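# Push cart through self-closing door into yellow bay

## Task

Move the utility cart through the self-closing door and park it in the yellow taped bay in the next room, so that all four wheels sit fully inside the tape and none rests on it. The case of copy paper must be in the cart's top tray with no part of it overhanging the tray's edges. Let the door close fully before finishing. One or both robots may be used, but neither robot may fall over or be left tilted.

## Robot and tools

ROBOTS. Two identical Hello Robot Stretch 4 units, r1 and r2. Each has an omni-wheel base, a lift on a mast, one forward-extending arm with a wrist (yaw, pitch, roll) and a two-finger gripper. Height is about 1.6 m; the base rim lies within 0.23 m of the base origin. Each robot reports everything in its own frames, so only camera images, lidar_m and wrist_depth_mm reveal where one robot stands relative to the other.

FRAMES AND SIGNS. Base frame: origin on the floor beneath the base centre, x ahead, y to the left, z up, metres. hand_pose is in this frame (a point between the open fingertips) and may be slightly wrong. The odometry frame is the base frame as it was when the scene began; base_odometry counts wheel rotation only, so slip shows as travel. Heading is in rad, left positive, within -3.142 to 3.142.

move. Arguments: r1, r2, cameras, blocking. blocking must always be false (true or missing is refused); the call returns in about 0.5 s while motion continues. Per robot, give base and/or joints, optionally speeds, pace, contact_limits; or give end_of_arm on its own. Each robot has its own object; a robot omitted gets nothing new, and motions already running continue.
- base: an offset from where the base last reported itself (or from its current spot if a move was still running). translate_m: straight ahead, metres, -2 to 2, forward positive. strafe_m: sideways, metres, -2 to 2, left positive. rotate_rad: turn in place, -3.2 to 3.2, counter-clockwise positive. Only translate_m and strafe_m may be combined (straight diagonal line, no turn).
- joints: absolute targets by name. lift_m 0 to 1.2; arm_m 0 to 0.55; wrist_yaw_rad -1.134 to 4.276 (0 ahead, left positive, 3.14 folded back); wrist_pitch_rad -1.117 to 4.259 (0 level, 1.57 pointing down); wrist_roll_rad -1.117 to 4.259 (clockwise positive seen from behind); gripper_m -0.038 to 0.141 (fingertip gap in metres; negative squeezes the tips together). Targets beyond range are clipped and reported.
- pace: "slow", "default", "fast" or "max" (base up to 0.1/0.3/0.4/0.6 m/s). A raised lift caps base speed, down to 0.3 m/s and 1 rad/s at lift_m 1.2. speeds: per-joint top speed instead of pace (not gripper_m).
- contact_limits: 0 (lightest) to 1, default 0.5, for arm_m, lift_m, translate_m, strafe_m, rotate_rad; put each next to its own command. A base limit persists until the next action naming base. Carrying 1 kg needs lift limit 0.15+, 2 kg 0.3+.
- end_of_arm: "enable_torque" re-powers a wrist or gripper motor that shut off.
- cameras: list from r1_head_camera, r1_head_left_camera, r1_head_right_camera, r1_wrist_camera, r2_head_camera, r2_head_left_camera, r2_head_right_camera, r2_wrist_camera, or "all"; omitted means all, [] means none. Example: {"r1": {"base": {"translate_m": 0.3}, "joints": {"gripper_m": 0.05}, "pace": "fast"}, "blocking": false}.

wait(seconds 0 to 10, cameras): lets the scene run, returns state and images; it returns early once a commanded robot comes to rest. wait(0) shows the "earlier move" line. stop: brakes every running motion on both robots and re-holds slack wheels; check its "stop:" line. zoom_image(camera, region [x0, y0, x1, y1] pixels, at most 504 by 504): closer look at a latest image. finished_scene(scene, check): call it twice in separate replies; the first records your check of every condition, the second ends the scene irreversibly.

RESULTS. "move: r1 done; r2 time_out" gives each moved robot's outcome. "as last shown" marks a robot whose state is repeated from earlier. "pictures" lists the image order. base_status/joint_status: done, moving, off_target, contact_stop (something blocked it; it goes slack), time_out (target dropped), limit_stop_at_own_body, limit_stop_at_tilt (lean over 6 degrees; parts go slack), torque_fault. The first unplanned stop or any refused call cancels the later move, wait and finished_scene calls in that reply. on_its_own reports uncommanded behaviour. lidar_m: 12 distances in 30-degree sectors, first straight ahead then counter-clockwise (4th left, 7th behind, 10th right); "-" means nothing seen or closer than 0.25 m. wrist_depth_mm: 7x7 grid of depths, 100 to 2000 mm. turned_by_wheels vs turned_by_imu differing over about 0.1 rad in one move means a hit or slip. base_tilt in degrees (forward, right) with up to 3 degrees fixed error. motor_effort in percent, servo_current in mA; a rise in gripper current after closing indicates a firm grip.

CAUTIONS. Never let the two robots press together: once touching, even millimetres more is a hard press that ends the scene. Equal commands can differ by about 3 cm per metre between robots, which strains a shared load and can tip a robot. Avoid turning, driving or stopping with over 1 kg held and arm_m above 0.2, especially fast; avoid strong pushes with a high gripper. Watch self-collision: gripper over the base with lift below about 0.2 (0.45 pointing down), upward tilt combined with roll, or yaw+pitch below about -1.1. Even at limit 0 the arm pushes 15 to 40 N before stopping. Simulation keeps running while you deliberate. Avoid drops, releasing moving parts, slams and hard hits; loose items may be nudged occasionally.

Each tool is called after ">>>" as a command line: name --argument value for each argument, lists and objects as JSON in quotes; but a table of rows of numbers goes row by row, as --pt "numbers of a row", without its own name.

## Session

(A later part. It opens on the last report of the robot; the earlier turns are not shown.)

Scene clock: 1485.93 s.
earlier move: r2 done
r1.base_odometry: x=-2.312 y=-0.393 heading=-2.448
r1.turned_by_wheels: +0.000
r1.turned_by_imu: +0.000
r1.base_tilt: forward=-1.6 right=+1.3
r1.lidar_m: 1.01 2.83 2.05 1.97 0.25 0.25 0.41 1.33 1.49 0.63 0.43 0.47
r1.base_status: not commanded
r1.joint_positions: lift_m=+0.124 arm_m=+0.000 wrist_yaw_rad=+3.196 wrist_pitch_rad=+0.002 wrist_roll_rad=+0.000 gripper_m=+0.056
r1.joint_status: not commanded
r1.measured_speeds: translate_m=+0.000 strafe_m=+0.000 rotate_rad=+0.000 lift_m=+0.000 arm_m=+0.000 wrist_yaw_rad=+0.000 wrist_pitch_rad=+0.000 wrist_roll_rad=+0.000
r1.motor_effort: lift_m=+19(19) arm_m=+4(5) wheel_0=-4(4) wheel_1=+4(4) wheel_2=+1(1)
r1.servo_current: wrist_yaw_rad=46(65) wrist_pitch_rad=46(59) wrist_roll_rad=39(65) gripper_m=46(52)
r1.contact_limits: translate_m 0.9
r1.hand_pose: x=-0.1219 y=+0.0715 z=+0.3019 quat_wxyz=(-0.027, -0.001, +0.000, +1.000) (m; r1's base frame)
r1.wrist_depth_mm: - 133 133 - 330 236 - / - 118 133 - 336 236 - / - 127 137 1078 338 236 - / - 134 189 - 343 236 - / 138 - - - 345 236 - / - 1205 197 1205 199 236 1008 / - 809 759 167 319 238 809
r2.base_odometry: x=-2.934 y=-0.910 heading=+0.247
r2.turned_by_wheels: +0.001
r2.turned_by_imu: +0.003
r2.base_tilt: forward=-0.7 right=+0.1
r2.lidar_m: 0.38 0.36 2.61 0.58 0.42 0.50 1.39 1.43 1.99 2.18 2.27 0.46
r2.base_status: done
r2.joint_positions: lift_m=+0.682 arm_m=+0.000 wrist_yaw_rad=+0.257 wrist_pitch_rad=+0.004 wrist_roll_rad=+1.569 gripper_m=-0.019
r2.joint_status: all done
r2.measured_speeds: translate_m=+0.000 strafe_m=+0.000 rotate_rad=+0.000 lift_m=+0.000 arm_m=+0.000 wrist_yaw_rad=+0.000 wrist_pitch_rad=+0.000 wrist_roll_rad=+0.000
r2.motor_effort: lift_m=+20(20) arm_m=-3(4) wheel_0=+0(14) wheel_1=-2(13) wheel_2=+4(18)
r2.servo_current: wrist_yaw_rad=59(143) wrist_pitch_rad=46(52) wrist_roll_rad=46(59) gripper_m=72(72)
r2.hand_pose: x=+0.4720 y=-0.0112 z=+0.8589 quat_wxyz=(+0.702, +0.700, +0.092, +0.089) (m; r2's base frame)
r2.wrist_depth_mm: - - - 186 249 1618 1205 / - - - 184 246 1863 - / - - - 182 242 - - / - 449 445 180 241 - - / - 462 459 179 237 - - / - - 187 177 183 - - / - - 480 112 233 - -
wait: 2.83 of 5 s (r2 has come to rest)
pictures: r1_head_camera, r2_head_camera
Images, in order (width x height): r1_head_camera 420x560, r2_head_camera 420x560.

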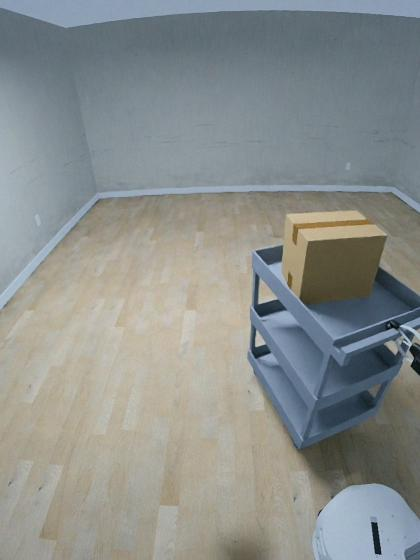

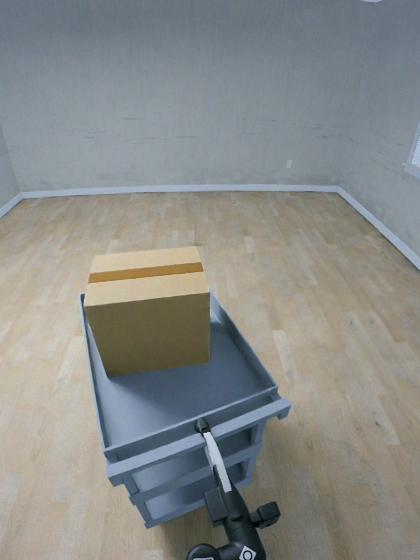

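>>> move --blocking false --cameras '[]' --r2 '{"base": {"rotate_rad": 0.44}, "joints": {"wrist_yaw_rad": -0.46}, "speeds": {"wrist_yaw_rad": 0.8}, "pace": "slow"}'

>>> wait --seconds 4 --cameras '["r2_head_camera"]'

Scene clock: 1510.87 s.
move: r2 moving
r1.base_odometry: x=-2.312 y=-0.393 heading=-2.448
r1.turned_by_wheels: +0.000
r1.turned_by_imu: +0.000
r1.base_tilt: forward=-1.6 right=+1.3
r1.lidar_m: 0.98 2.83 2.02 1.96 0.25 0.25 0.44 1.29 1.46 2.75 0.41 0.49
r1.base_status: not commanded
r1.joint_positions: lift_m=+0.124 arm_m=+0.000 wrist_yaw_rad=+3.196 wrist_pitch_rad=+0.002 wrist_roll_rad=+0.000 gripper_m=+0.056
r1.joint_status: not commanded
r1.measured_speeds: translate_m=+0.000 strafe_m=+0.000 rotate_rad=+0.000 lift_m=+0.000 arm_m=+0.000 wrist_yaw_rad=+0.000 wrist_pitch_rad=+0.000 wrist_roll_rad=+0.000
r1.motor_effort: lift_m=+19(19) arm_m=+5(5) wheel_0=-4(4) wheel_1=+4(4) wheel_2=+1(1)
r1.servo_current: wrist_yaw_rad=46(65) wrist_pitch_rad=39(46) wrist_roll_rad=52(59) gripper_m=39(52)
r1.contact_limits: translate_m 0.9
r1.hand_pose: x=-0.1219 y=+0.0715 z=+0.3019 quat_wxyz=(-0.027, -0.001, +0.000, +1.000) (m; r1's base frame)
r1.wrist_depth_mm: - 133 133 - 329 236 - / - 119 133 - 336 236 - / - 127 137 1098 340 236 - / - 134 190 - 343 236 - / 138 - - - 345 236 - / - 1229 197 1229 199 236 1025 / - 809 759 167 317 238 809
r2.base_odometry: x=-2.934 y=-0.910 heading=+0.374
r2.turned_by_wheels: +0.126
r2.turned_by_imu: +0.124
r2.base_tilt: forward=-0.6 right=+0.0
r2.lidar_m: 0.34 0.34 2.56 0.50 0.43 1.06 1.41 1.52 2.23 2.18 2.37 0.43
r2.base_status: rotate_rad moving
r2.joint_positions: lift_m=+0.682 arm_m=+0.000 wrist_yaw_rad=-0.029 wrist_pitch_rad=+0.004 wrist_roll_rad=+1.569 gripper_m=-0.019
r2.joint_status: wrist_yaw_rad moving
r2.measured_speeds: translate_m=+0.000 strafe_m=+0.000 rotate_rad=+0.488 lift_m=+0.000 arm_m=+0.000 wrist_yaw_rad=-0.957 wrist_pitch_rad=+0.000 wrist_roll_rad=+0.000
r2.motor_effort: lift_m=+20(20) arm_m=-3(4) wheel_0=+0(4) wheel_1=-7(7) wheel_2=-1(4)
r2.servo_current: wrist_yaw_rad=351(618) wrist_pitch_rad=39(46) wrist_roll_rad=46(59) gripper_m=72(78)
r2.hand_pose: x=+0.4566 y=-0.0958 z=+0.8589 quat_wxyz=(+0.708, +0.706, -0.009, -0.012) (m; r2's base frame)
r2.wrist_depth_mm: - - - 214 281 289 290 / - - - 205 270 1808 1308 / - - - 198 259 1921 - / - - 452 191 250 - - / - 452 452 183 243 - - / - 452 187 179 183 - - / - - 452 112 226 - -
pictures: none
No camera images: "cameras" was empty.

Scene clock: 1512.03 s.
earlier move: r2 done
r1.base_odometry: x=-2.312 y=-0.393 heading=-2.448
r1.turned_by_wheels: +0.000
r1.turned_by_imu: +0.000
r1.base_tilt: forward=-1.6 right=+1.3
r1.lidar_m: 0.98 2.81 2.05 1.95 0.25 0.25 0.48 1.33 1.52 2.76 0.41 0.48
r1.base_status: not commanded
r1.joint_positions: lift_m=+0.124 arm_m=+0.000 wrist_yaw_rad=+3.196 wrist_pitch_rad=+0.002 wrist_roll_rad=+0.000 gripper_m=+0.056
r1.joint_status: not commanded
r1.measured_speeds: translate_m=+0.000 strafe_m=+0.000 rotate_rad=+0.000 lift_m=+0.000 arm_m=+0.000 wrist_yaw_rad=+0.000 wrist_pitch_rad=+0.000 wrist_roll_rad=+0.000
r1.motor_effort: lift_m=+19(19) arm_m=+4(5) wheel_0=-4(4) wheel_1=+4(4) wheel_2=+1(1)
r1.servo_current: wrist_yaw_rad=46(65) wrist_pitch_rad=46(52) wrist_roll_rad=46(65) gripper_m=46(52)
r1.contact_limits: translate_m 0.9
r1.hand_pose: x=-0.1219 y=+0.0715 z=+0.3019 quat_wxyz=(-0.027, -0.001, +0.000, +1.000) (m; r1's base frame)
r1.wrist_depth_mm: - 133 133 - 329 236 - / - 119 133 - 336 236 - / - 127 137 1098 340 236 - / - 134 189 - 342 236 - / 138 - - - 345 236 - / - 1229 197 1205 199 237 1008 / - 809 759 167 317 238 809
r2.base_odometry: x=-2.934 y=-0.910 heading=+0.685
r2.turned_by_wheels: +0.312
r2.turned_by_imu: +0.304
r2.base_tilt: forward=-0.7 right=+0.1
r2.lidar_m: 0.33 2.68 2.51 0.42 0.46 4.31 1.41 1.82 2.18 2.21 0.44 0.39
r2.base_status: done
r2.joint_positions: lift_m=+0.682 arm_m=+0.000 wrist_yaw_rad=-0.467 wrist_pitch_rad=+0.004 wrist_roll_rad=+1.569 gripper_m=-0.019
r2.joint_status: all done
r2.measured_speeds: translate_m=+0.000 strafe_m=+0.000 rotate_rad=+0.000 lift_m=+0.000 arm_m=+0.000 wrist_yaw_rad=+0.000 wrist_pitch_rad=+0.000 wrist_roll_rad=+0.000
r2.motor_effort: lift_m=+20(20) arm_m=+3(4) wheel_0=-8(8) wheel_1=-4(8) wheel_2=-11(11)
r2.servo_current: wrist_yaw_rad=59(618) wrist_pitch_rad=39(46) wrist_roll_rad=52(59) gripper_m=65(78)
r2.hand_pose: x=+0.3891 y=-0.2078 z=+0.8589 quat_wxyz=(+0.688, +0.688, -0.162, -0.165) (m; r2's base frame)
r2.wrist_depth_mm: - - - 253 - 1661 1160 / - - - 232 307 1537 1160 / - - - 215 283 1756 - / - - - 197 259 - - / - 459 452 187 244 - - / - 442 186 175 182 - - / - - 430 112 220 - -
wait: 1.17 of 4 s (r2 has come to rest)
pictures: r2_head_camera
Images, in order (width x height): r2_head_camera 420x560.

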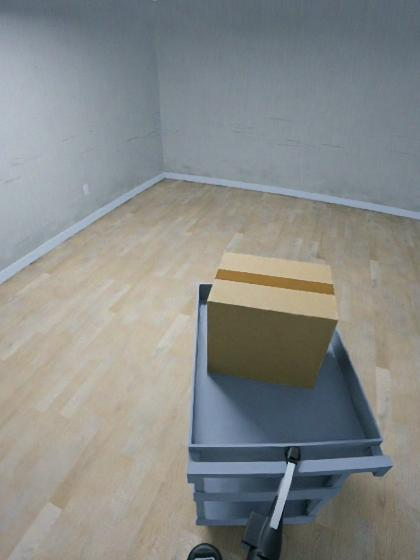

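>>> move --blocking false --cameras '[]' --r2 '{"base": {"translate_m": -0.30, "strafe_m": 0.148}, "pace": "slow"}'

>>> wait --seconds 6 --cameras '["r2_head_camera"]'

Scene clock: 1527.33 s.
move: r2 moving
r1.base_odometry: x=-2.312 y=-0.393 heading=-2.448
r1.turned_by_wheels: +0.000
r1.turned_by_imu: +0.000
r1.base_tilt: forward=-1.6 right=+1.2
r1.lidar_m: 0.98 2.81 2.04 1.95 0.25 0.25 0.45 1.34 1.45 0.53 0.41 0.49
r1.base_status: not commanded
r1.joint_positions: lift_m=+0.124 arm_m=+0.000 wrist_yaw_rad=+3.196 wrist_pitch_rad=+0.002 wrist_roll_rad=+0.000 gripper_m=+0.056
r1.joint_status: not commanded
r1.measured_speeds: translate_m=+0.000 strafe_m=+0.000 rotate_rad=+0.000 lift_m=+0.000 arm_m=+0.000 wrist_yaw_rad=+0.000 wrist_pitch_rad=+0.000 wrist_roll_rad=+0.000
r1.motor_effort: lift_m=+19(19) arm_m=+5(5) wheel_0=-3(4) wheel_1=+4(4) wheel_2=+1(1)
r1.servo_current: wrist_yaw_rad=59(59) wrist_pitch_rad=39(46) wrist_roll_rad=46(65) gripper_m=46(46)
r1.contact_limits: translate_m 0.9
r1.hand_pose: x=-0.1219 y=+0.0715 z=+0.3019 quat_wxyz=(-0.027, -0.001, +0.000, +1.000) (m; r1's base frame)
r1.wrist_depth_mm: - 133 133 - 330 235 - / - 119 133 - 334 236 - / - 127 137 1098 342 236 - / - 134 189 - 343 236 - / 138 - - - 345 237 - / - 1229 197 1205 198 237 1025 / - 809 759 167 319 238 809
r2.base_odometry: x=-2.947 y=-0.913 heading=+0.685
r2.turned_by_wheels: -0.001
r2.turned_by_imu: +0.000
r2.base_tilt: forward=-0.7 right=+0.1
r2.lidar_m: 0.32 2.71 2.50 0.41 0.44 4.29 1.37 1.81 2.18 2.22 0.45 0.38
r2.base_status: translate_m moving; strafe_m moving
r2.joint_positions: lift_m=+0.682 arm_m=+0.000 wrist_yaw_rad=-0.465 wrist_pitch_rad=+0.004 wrist_roll_rad=+1.569 gripper_m=-0.019
r2.joint_status: not commanded
r2.measured_speeds: translate_m=-0.048 strafe_m=+0.024 rotate_rad=+0.000 lift_m=+0.000 arm_m=+0.000 wrist_yaw_rad=+0.000 wrist_pitch_rad=+0.000 wrist_roll_rad=+0.000
r2.motor_effort: lift_m=+20(20) arm_m=+4(4) wheel_0=-11(16) wheel_1=-6(6) wheel_2=+8(10)
r2.servo_current: wrist_yaw_rad=52(72) wrist_pitch_rad=46(46) wrist_roll_rad=46(59) gripper_m=72(78)
r2.hand_pose: x=+0.3895 y=-0.2074 z=+0.8589 quat_wxyz=(+0.688, +0.688, -0.161, -0.164) (m; r2's base frame)
r2.wrist_depth_mm: - - - 268 322 1430 1138 / - - - 229 303 1537 1160 / - - - 213 279 1863 - / - - - 197 259 - - / - 459 459 187 244 - - / - 445 186 177 183 - - / - - - 112 220 - -
pictures: none
No camera images: "cameras" was empty.

Scene clock: 1531.37 s.
earlier move: r2 done
r1.base_odometry: x=-2.312 y=-0.393 heading=-2.448
r1.turned_by_wheels: +0.000
r1.turned_by_imu: +0.000
r1.base_tilt: forward=-1.6 right=+1.2
r1.lidar_m: 0.89 2.80 2.06 1.97 0.26 0.25 0.44 1.32 0.38 0.30 0.36 0.50
r1.base_status: not commanded
r1.joint_positions: lift_m=+0.124 arm_m=+0.000 wrist_yaw_rad=+3.196 wrist_pitch_rad=+0.002 wrist_roll_rad=+0.000 gripper_m=+0.056
r1.joint_status: not commanded
r1.measured_speeds: translate_m=+0.000 strafe_m=+0.000 rotate_rad=+0.000 lift_m=+0.000 arm_m=+0.000 wrist_yaw_rad=+0.000 wrist_pitch_rad=+0.000 wrist_roll_rad=+0.000
r1.motor_effort: lift_m=+19(19) arm_m=+4(5) wheel_0=-4(4) wheel_1=+4(4) wheel_2=+1(1)
r1.servo_current: wrist_yaw_rad=59(72) wrist_pitch_rad=33(52) wrist_roll_rad=46(72) gripper_m=39(46)
r1.contact_limits: translate_m 0.9
r1.hand_pose: x=-0.1219 y=+0.0715 z=+0.3019 quat_wxyz=(-0.027, -0.001, +0.000, +1.000) (m; r1's base frame)
r1.wrist_depth_mm: - 133 133 - 330 236 - / - 119 133 - 334 235 - / - 126 137 1098 340 236 - / - 134 190 - 342 236 - / 138 - - - 345 236 - / - 1229 196 1182 198 236 1008 / - 809 759 167 317 238 809
r2.base_odometry: x=-3.260 y=-0.985 heading=+0.685
r2.turned_by_wheels: +0.000
r2.turned_by_imu: -0.002
r2.base_tilt: forward=-0.7 right=+0.1
r2.lidar_m: 0.34 2.68 0.32 0.34 0.81 3.99 1.09 1.36 2.17 2.23 0.43 0.39
r2.base_status: done
r2.joint_positions: lift_m=+0.682 arm_m=+0.000 wrist_yaw_rad=-0.465 wrist_pitch_rad=+0.004 wrist_roll_rad=+1.569 gripper_m=-0.019
r2.joint_status: not commanded
r2.measured_speeds: translate_m=+0.000 strafe_m=+0.000 rotate_rad=+0.000 lift_m=+0.000 arm_m=+0.000 wrist_yaw_rad=+0.000 wrist_pitch_rad=+0.000 wrist_roll_rad=+0.000
r2.motor_effort: lift_m=+20(20) arm_m=+4(4) wheel_0=-8(16) wheel_1=-5(8) wheel_2=+3(10)
r2.servo_current: wrist_yaw_rad=52(72) wrist_pitch_rad=46(46) wrist_roll_rad=46(59) gripper_m=72(78)
r2.hand_pose: x=+0.3895 y=-0.2074 z=+0.8589 quat_wxyz=(+0.688, +0.688, -0.161, -0.164) (m; r2's base frame)
r2.wrist_depth_mm: - - - 227 298 307 307 / - - - 214 282 1661 1205 / - - - 204 265 1863 - / - - - 192 252 - - / - 459 452 185 242 - - / - 449 186 177 182 - - / - - - 112 224 - -
wait: 4.03 of 6 s (r2 has come to rest)
pictures: r2_head_camera
Images, in order (width x height): r2_head_camera 420x560.

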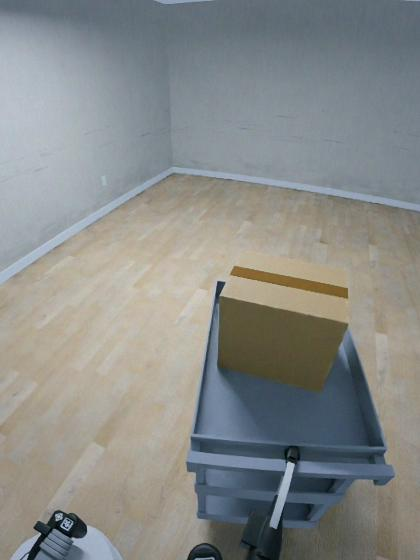

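>>> move --blocking false --cameras '[]' --r2 '{"base": {"translate_m": -0.371, "strafe_m": 0.176}, "pace": "slow"}'

>>> wait --seconds 7 --cameras '["r2_head_camera"]'

Scene clock: 1542.87 s.
move: r2 moving
r1.base_odometry: x=-2.312 y=-0.393 heading=-2.448
r1.turned_by_wheels: +0.000
r1.turned_by_imu: +0.000
r1.base_tilt: forward=-1.6 right=+1.3
r1.lidar_m: 0.89 2.80 2.05 1.94 0.25 0.25 0.44 1.35 0.38 0.31 0.39 0.49
r1.base_status: not commanded
r1.joint_positions: lift_m=+0.124 arm_m=+0.000 wrist_yaw_rad=+3.196 wrist_pitch_rad=+0.002 wrist_roll_rad=+0.000 gripper_m=+0.056
r1.joint_status: not commanded
r1.measured_speeds: translate_m=+0.000 strafe_m=+0.000 rotate_rad=+0.000 lift_m=+0.000 arm_m=+0.000 wrist_yaw_rad=+0.000 wrist_pitch_rad=+0.000 wrist_roll_rad=+0.000
r1.motor_effort: lift_m=+19(19) arm_m=+5(5) wheel_0=-4(4) wheel_1=+4(4) wheel_2=+1(1)
r1.servo_current: wrist_yaw_rad=39(59) wrist_pitch_rad=46(46) wrist_roll_rad=33(65) gripper_m=39(46)
r1.contact_limits: translate_m 0.9
r1.hand_pose: x=-0.1219 y=+0.0715 z=+0.3019 quat_wxyz=(-0.027, -0.001, +0.000, +1.000) (m; r1's base frame)
r1.wrist_depth_mm: - 133 133 - 330 236 - / - 118 133 - 336 236 - / - 127 137 1098 340 236 - / - 134 190 - 343 236 - / 138 - - - 347 236 - / - 1229 197 1205 198 237 1025 / - 809 759 167 317 238 798
r2.base_odometry: x=-3.273 y=-0.989 heading=+0.684
r2.turned_by_wheels: -0.001
r2.turned_by_imu: +0.000
r2.base_tilt: forward=-0.7 right=+0.1
r2.lidar_m: 0.33 0.46 0.32 0.33 0.82 3.96 1.07 1.37 2.18 2.24 0.44 0.40
r2.base_status: translate_m moving; strafe_m moving
r2.joint_positions: lift_m=+0.682 arm_m=+0.000 wrist_yaw_rad=-0.465 wrist_pitch_rad=+0.004 wrist_roll_rad=+1.569 gripper_m=-0.019
r2.joint_status: not commanded
r2.measured_speeds: translate_m=-0.048 strafe_m=+0.022 rotate_rad=-0.001 lift_m=+0.000 arm_m=+0.000 wrist_yaw_rad=+0.000 wrist_pitch_rad=+0.000 wrist_roll_rad=+0.000
r2.motor_effort: lift_m=+20(20) arm_m=+4(4) wheel_0=-12(15) wheel_1=-4(5) wheel_2=+8(9)
r2.servo_current: wrist_yaw_rad=46(59) wrist_pitch_rad=46(46) wrist_roll_rad=46(59) gripper_m=65(72)
r2.hand_pose: x=+0.3895 y=-0.2074 z=+0.8589 quat_wxyz=(+0.688, +0.688, -0.161, -0.164) (m; r2's base frame)
r2.wrist_depth_mm: - - - 226 298 307 306 / - - - 213 283 1756 1255 / - - - 204 265 1921 - / - - - 192 253 - - / - 452 452 185 241 - - / - 449 187 177 183 - - / - - - 112 224 - -
pictures: none
No camera images: "cameras" was empty.

Scene clock: 1547.67 s.
earlier move: r2 done
r1.base_odometry: x=-2.312 y=-0.393 heading=-2.448
r1.turned_by_wheels: +0.000
r1.turned_by_imu: +0.000
r1.base_tilt: forward=-1.6 right=+1.3
r1.lidar_m: 4.75 2.81 2.02 1.96 0.25 0.25 0.43 0.48 0.44 0.30 0.30 0.40
r1.base_status: not commanded
r1.joint_positions: lift_m=+0.124 arm_m=+0.000 wrist_yaw_rad=+3.196 wrist_pitch_rad=+0.002 wrist_roll_rad=+0.000 gripper_m=+0.056
r1.joint_status: not commanded
r1.measured_speeds: translate_m=+0.000 strafe_m=+0.000 rotate_rad=+0.000 lift_m=+0.000 arm_m=+0.000 wrist_yaw_rad=+0.000 wrist_pitch_rad=+0.000 wrist_roll_rad=+0.000
r1.motor_effort: lift_m=+19(19) arm_m=+5(5) wheel_0=-4(4) wheel_1=+4(4) wheel_2=+1(1)
r1.servo_current: wrist_yaw_rad=33(72) wrist_pitch_rad=52(52) wrist_roll_rad=52(78) gripper_m=39(52)
r1.contact_limits: translate_m 0.9
r1.hand_pose: x=-0.1219 y=+0.0715 z=+0.3019 quat_wxyz=(-0.027, -0.001, +0.000, +1.000) (m; r1's base frame)
r1.wrist_depth_mm: - 133 133 - 330 236 - / - 118 133 - 336 236 - / - 127 137 1078 340 236 - / - 134 190 - 343 236 - / 138 - - - 345 236 - / 1025 1229 197 1182 199 237 1008 / - 820 759 167 317 238 809
r2.base_odometry: x=-3.658 y=-1.083 heading=+0.684
r2.turned_by_wheels: +0.000
r2.turned_by_imu: -0.001
r2.base_tilt: forward=-0.7 right=+0.1
r2.lidar_m: 0.34 0.40 0.53 0.61 0.72 3.58 0.70 0.84 1.87 2.24 0.42 0.36
r2.base_status: done
r2.joint_positions: lift_m=+0.682 arm_m=+0.000 wrist_yaw_rad=-0.465 wrist_pitch_rad=+0.004 wrist_roll_rad=+1.569 gripper_m=-0.019
r2.joint_status: not commanded
r2.measured_speeds: translate_m=+0.000 strafe_m=+0.000 rotate_rad=+0.000 lift_m=+0.000 arm_m=+0.000 wrist_yaw_rad=+0.000 wrist_pitch_rad=+0.000 wrist_roll_rad=+0.000
r2.motor_effort: lift_m=+20(20) arm_m=+4(4) wheel_0=-8(17) wheel_1=-5(8) wheel_2=+5(9)
r2.servo_current: wrist_yaw_rad=46(65) wrist_pitch_rad=46(52) wrist_roll_rad=52(59) gripper_m=72(78)
r2.hand_pose: x=+0.3895 y=-0.2074 z=+0.8589 quat_wxyz=(+0.688, +0.688, -0.161, -0.164) (m; r2's base frame)
r2.wrist_depth_mm: - - - 204 268 1430 300 / - - - 258 262 1808 1281 / - - - 191 253 - - / - - 452 187 246 - - / - 455 455 181 239 - - / - 455 187 177 184 - - / - - 455 112 228 - -
wait: 4.80 of 7 s (r2 has come to rest)
pictures: r2_head_camera
Images, in order (width x height): r2_head_camera 420x560.

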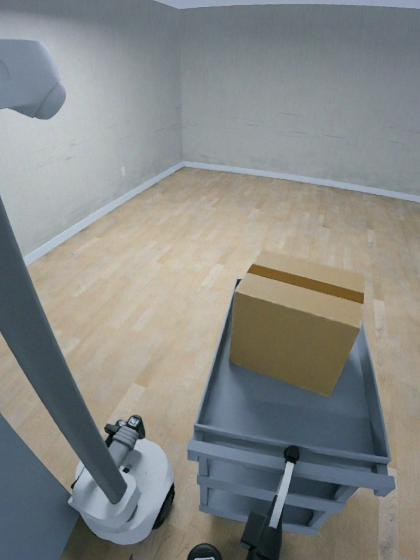

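>>> move --blocking false --cameras '[]' --r2 '{"base": {"translate_m": -0.458, "strafe_m": 0.25}, "pace": "slow"}'

>>> wait --seconds 8 --cameras '["r2_head_camera"]'

Scene clock: 1556.27 s.
move: r2 moving
r1.base_odometry: x=-2.312 y=-0.393 heading=-2.448
r1.turned_by_wheels: +0.000
r1.turned_by_imu: +0.000
r1.base_tilt: forward=-1.6 right=+1.3
r1.lidar_m: 4.74 2.81 2.06 1.94 0.26 0.25 0.47 0.45 0.46 0.29 0.29 0.39
r1.base_status: not commanded
r1.joint_positions: lift_m=+0.124 arm_m=+0.000 wrist_yaw_rad=+3.196 wrist_pitch_rad=+0.002 wrist_roll_rad=+0.000 gripper_m=+0.056
r1.joint_status: not commanded
r1.measured_speeds: translate_m=+0.000 strafe_m=+0.000 rotate_rad=+0.000 lift_m=+0.000 arm_m=+0.000 wrist_yaw_rad=+0.000 wrist_pitch_rad=+0.000 wrist_roll_rad=+0.000
r1.motor_effort: lift_m=+19(19) arm_m=+4(5) wheel_0=-4(4) wheel_1=+4(4) wheel_2=+1(1)
r1.servo_current: wrist_yaw_rad=33(59) wrist_pitch_rad=39(52) wrist_roll_rad=59(65) gripper_m=39(46)
r1.contact_limits: translate_m 0.9
r1.hand_pose: x=-0.1219 y=+0.0715 z=+0.3019 quat_wxyz=(-0.027, -0.001, +0.000, +1.000) (m; r1's base frame)
r1.wrist_depth_mm: - 133 133 - 330 235 - / - 118 133 - 336 236 - / - 126 137 1098 340 235 - / - 134 190 - 343 236 - / 138 - - - 345 236 - / 1025 1229 196 1205 199 237 1025 / - 809 759 167 315 237 809
r2.base_odometry: x=-3.672 y=-1.086 heading=+0.683
r2.turned_by_wheels: -0.001
r2.turned_by_imu: +0.000
r2.base_tilt: forward=-0.7 right=+0.1
r2.lidar_m: 0.36 0.42 0.53 0.59 0.73 3.55 0.69 0.82 1.81 2.22 0.44 0.40
r2.base_status: translate_m moving; strafe_m moving
r2.joint_positions: lift_m=+0.682 arm_m=+0.000 wrist_yaw_rad=-0.465 wrist_pitch_rad=+0.004 wrist_roll_rad=+1.569 gripper_m=-0.019
r2.joint_status: not commanded
r2.measured_speeds: translate_m=-0.048 strafe_m=+0.026 rotate_rad=-0.001 lift_m=+0.000 arm_m=+0.000 wrist_yaw_rad=+0.000 wrist_pitch_rad=+0.000 wrist_roll_rad=+0.000
r2.motor_effort: lift_m=+20(20) arm_m=+4(4) wheel_0=-12(15) wheel_1=-6(6) wheel_2=+9(10)
r2.servo_current: wrist_yaw_rad=59(59) wrist_pitch_rad=39(46) wrist_roll_rad=33(59) gripper_m=65(72)
r2.hand_pose: x=+0.3895 y=-0.2074 z=+0.8589 quat_wxyz=(+0.688, +0.688, -0.161, -0.164) (m; r2's base frame)
r2.wrist_depth_mm: - - - 204 268 1397 1078 / - - - 256 259 1808 1281 / - - - 191 254 - - / - - 452 186 246 - - / - 459 455 181 240 - - / - 462 187 178 183 - - / - - 455 112 229 - -
pictures: none
No camera images: "cameras" was empty.

Scene clock: 1562.13 s.
earlier move: r2 done
r1.base_odometry: x=-2.312 y=-0.393 heading=-2.448
r1.turned_by_wheels: +0.000
r1.turned_by_imu: +0.000
r1.base_tilt: forward=-1.6 right=+1.3
r1.lidar_m: 4.74 2.78 2.05 1.95 0.25 0.25 0.44 0.43 0.29 0.28 0.30 3.91
r1.base_status: not commanded
r1.joint_positions: lift_m=+0.124 arm_m=+0.000 wrist_yaw_rad=+3.196 wrist_pitch_rad=+0.002 wrist_roll_rad=+0.000 gripper_m=+0.056
r1.joint_status: not commanded
r1.measured_speeds: translate_m=+0.000 strafe_m=+0.000 rotate_rad=+0.000 lift_m=+0.000 arm_m=+0.000 wrist_yaw_rad=+0.000 wrist_pitch_rad=+0.000 wrist_roll_rad=+0.000
r1.motor_effort: lift_m=+19(19) arm_m=+5(5) wheel_0=-4(4) wheel_1=+4(4) wheel_2=+1(1)
r1.servo_current: wrist_yaw_rad=52(78) wrist_pitch_rad=39(52) wrist_roll_rad=46(72) gripper_m=39(52)
r1.contact_limits: translate_m 0.9
r1.hand_pose: x=-0.1219 y=+0.0715 z=+0.3019 quat_wxyz=(-0.027, -0.001, +0.000, +1.000) (m; r1's base frame)
r1.wrist_depth_mm: - 133 133 - 330 236 - / - 119 133 - 336 236 - / - 127 137 1098 340 236 - / - 134 190 - 345 236 - / 137 917 - - 343 236 - / - 891 196 1205 199 237 1008 / - 809 759 167 317 239 809
r2.base_odometry: x=-4.171 y=-1.178 heading=+0.683
r2.turned_by_wheels: +0.000
r2.turned_by_imu: -0.003
r2.base_tilt: forward=-0.7 right=+0.1
r2.lidar_m: 0.37 0.58 0.48 0.50 3.18 3.05 3.12 0.34 0.35 2.27 0.39 0.37
r2.base_status: done
r2.joint_positions: lift_m=+0.682 arm_m=+0.000 wrist_yaw_rad=-0.465 wrist_pitch_rad=+0.004 wrist_roll_rad=+1.569 gripper_m=-0.019
r2.joint_status: not commanded
r2.measured_speeds: translate_m=+0.000 strafe_m=+0.000 rotate_rad=+0.000 lift_m=+0.000 arm_m=+0.000 wrist_yaw_rad=+0.000 wrist_pitch_rad=+0.000 wrist_roll_rad=+0.000
r2.motor_effort: lift_m=+20(20) arm_m=+4(4) wheel_0=-9(16) wheel_1=-5(7) wheel_2=+3(10)
r2.servo_current: wrist_yaw_rad=46(65) wrist_pitch_rad=39(52) wrist_roll_rad=59(59) gripper_m=78(78)
r2.hand_pose: x=+0.3895 y=-0.2074 z=+0.8589 quat_wxyz=(+0.688, +0.688, -0.161, -0.164) (m; r2's base frame)
r2.wrist_depth_mm: - - - 175 236 1708 1281 / - - - 175 236 1863 - / - - 488 176 236 - - / - 452 445 176 236 - - / - 469 462 175 236 - - / - - 186 176 183 - - / - - - 112 236 1808 -
wait: 5.87 of 8 s (r2 has come to rest)
pictures: r2_head_camera
Images, in order (width x height): r2_head_camera 420x560.

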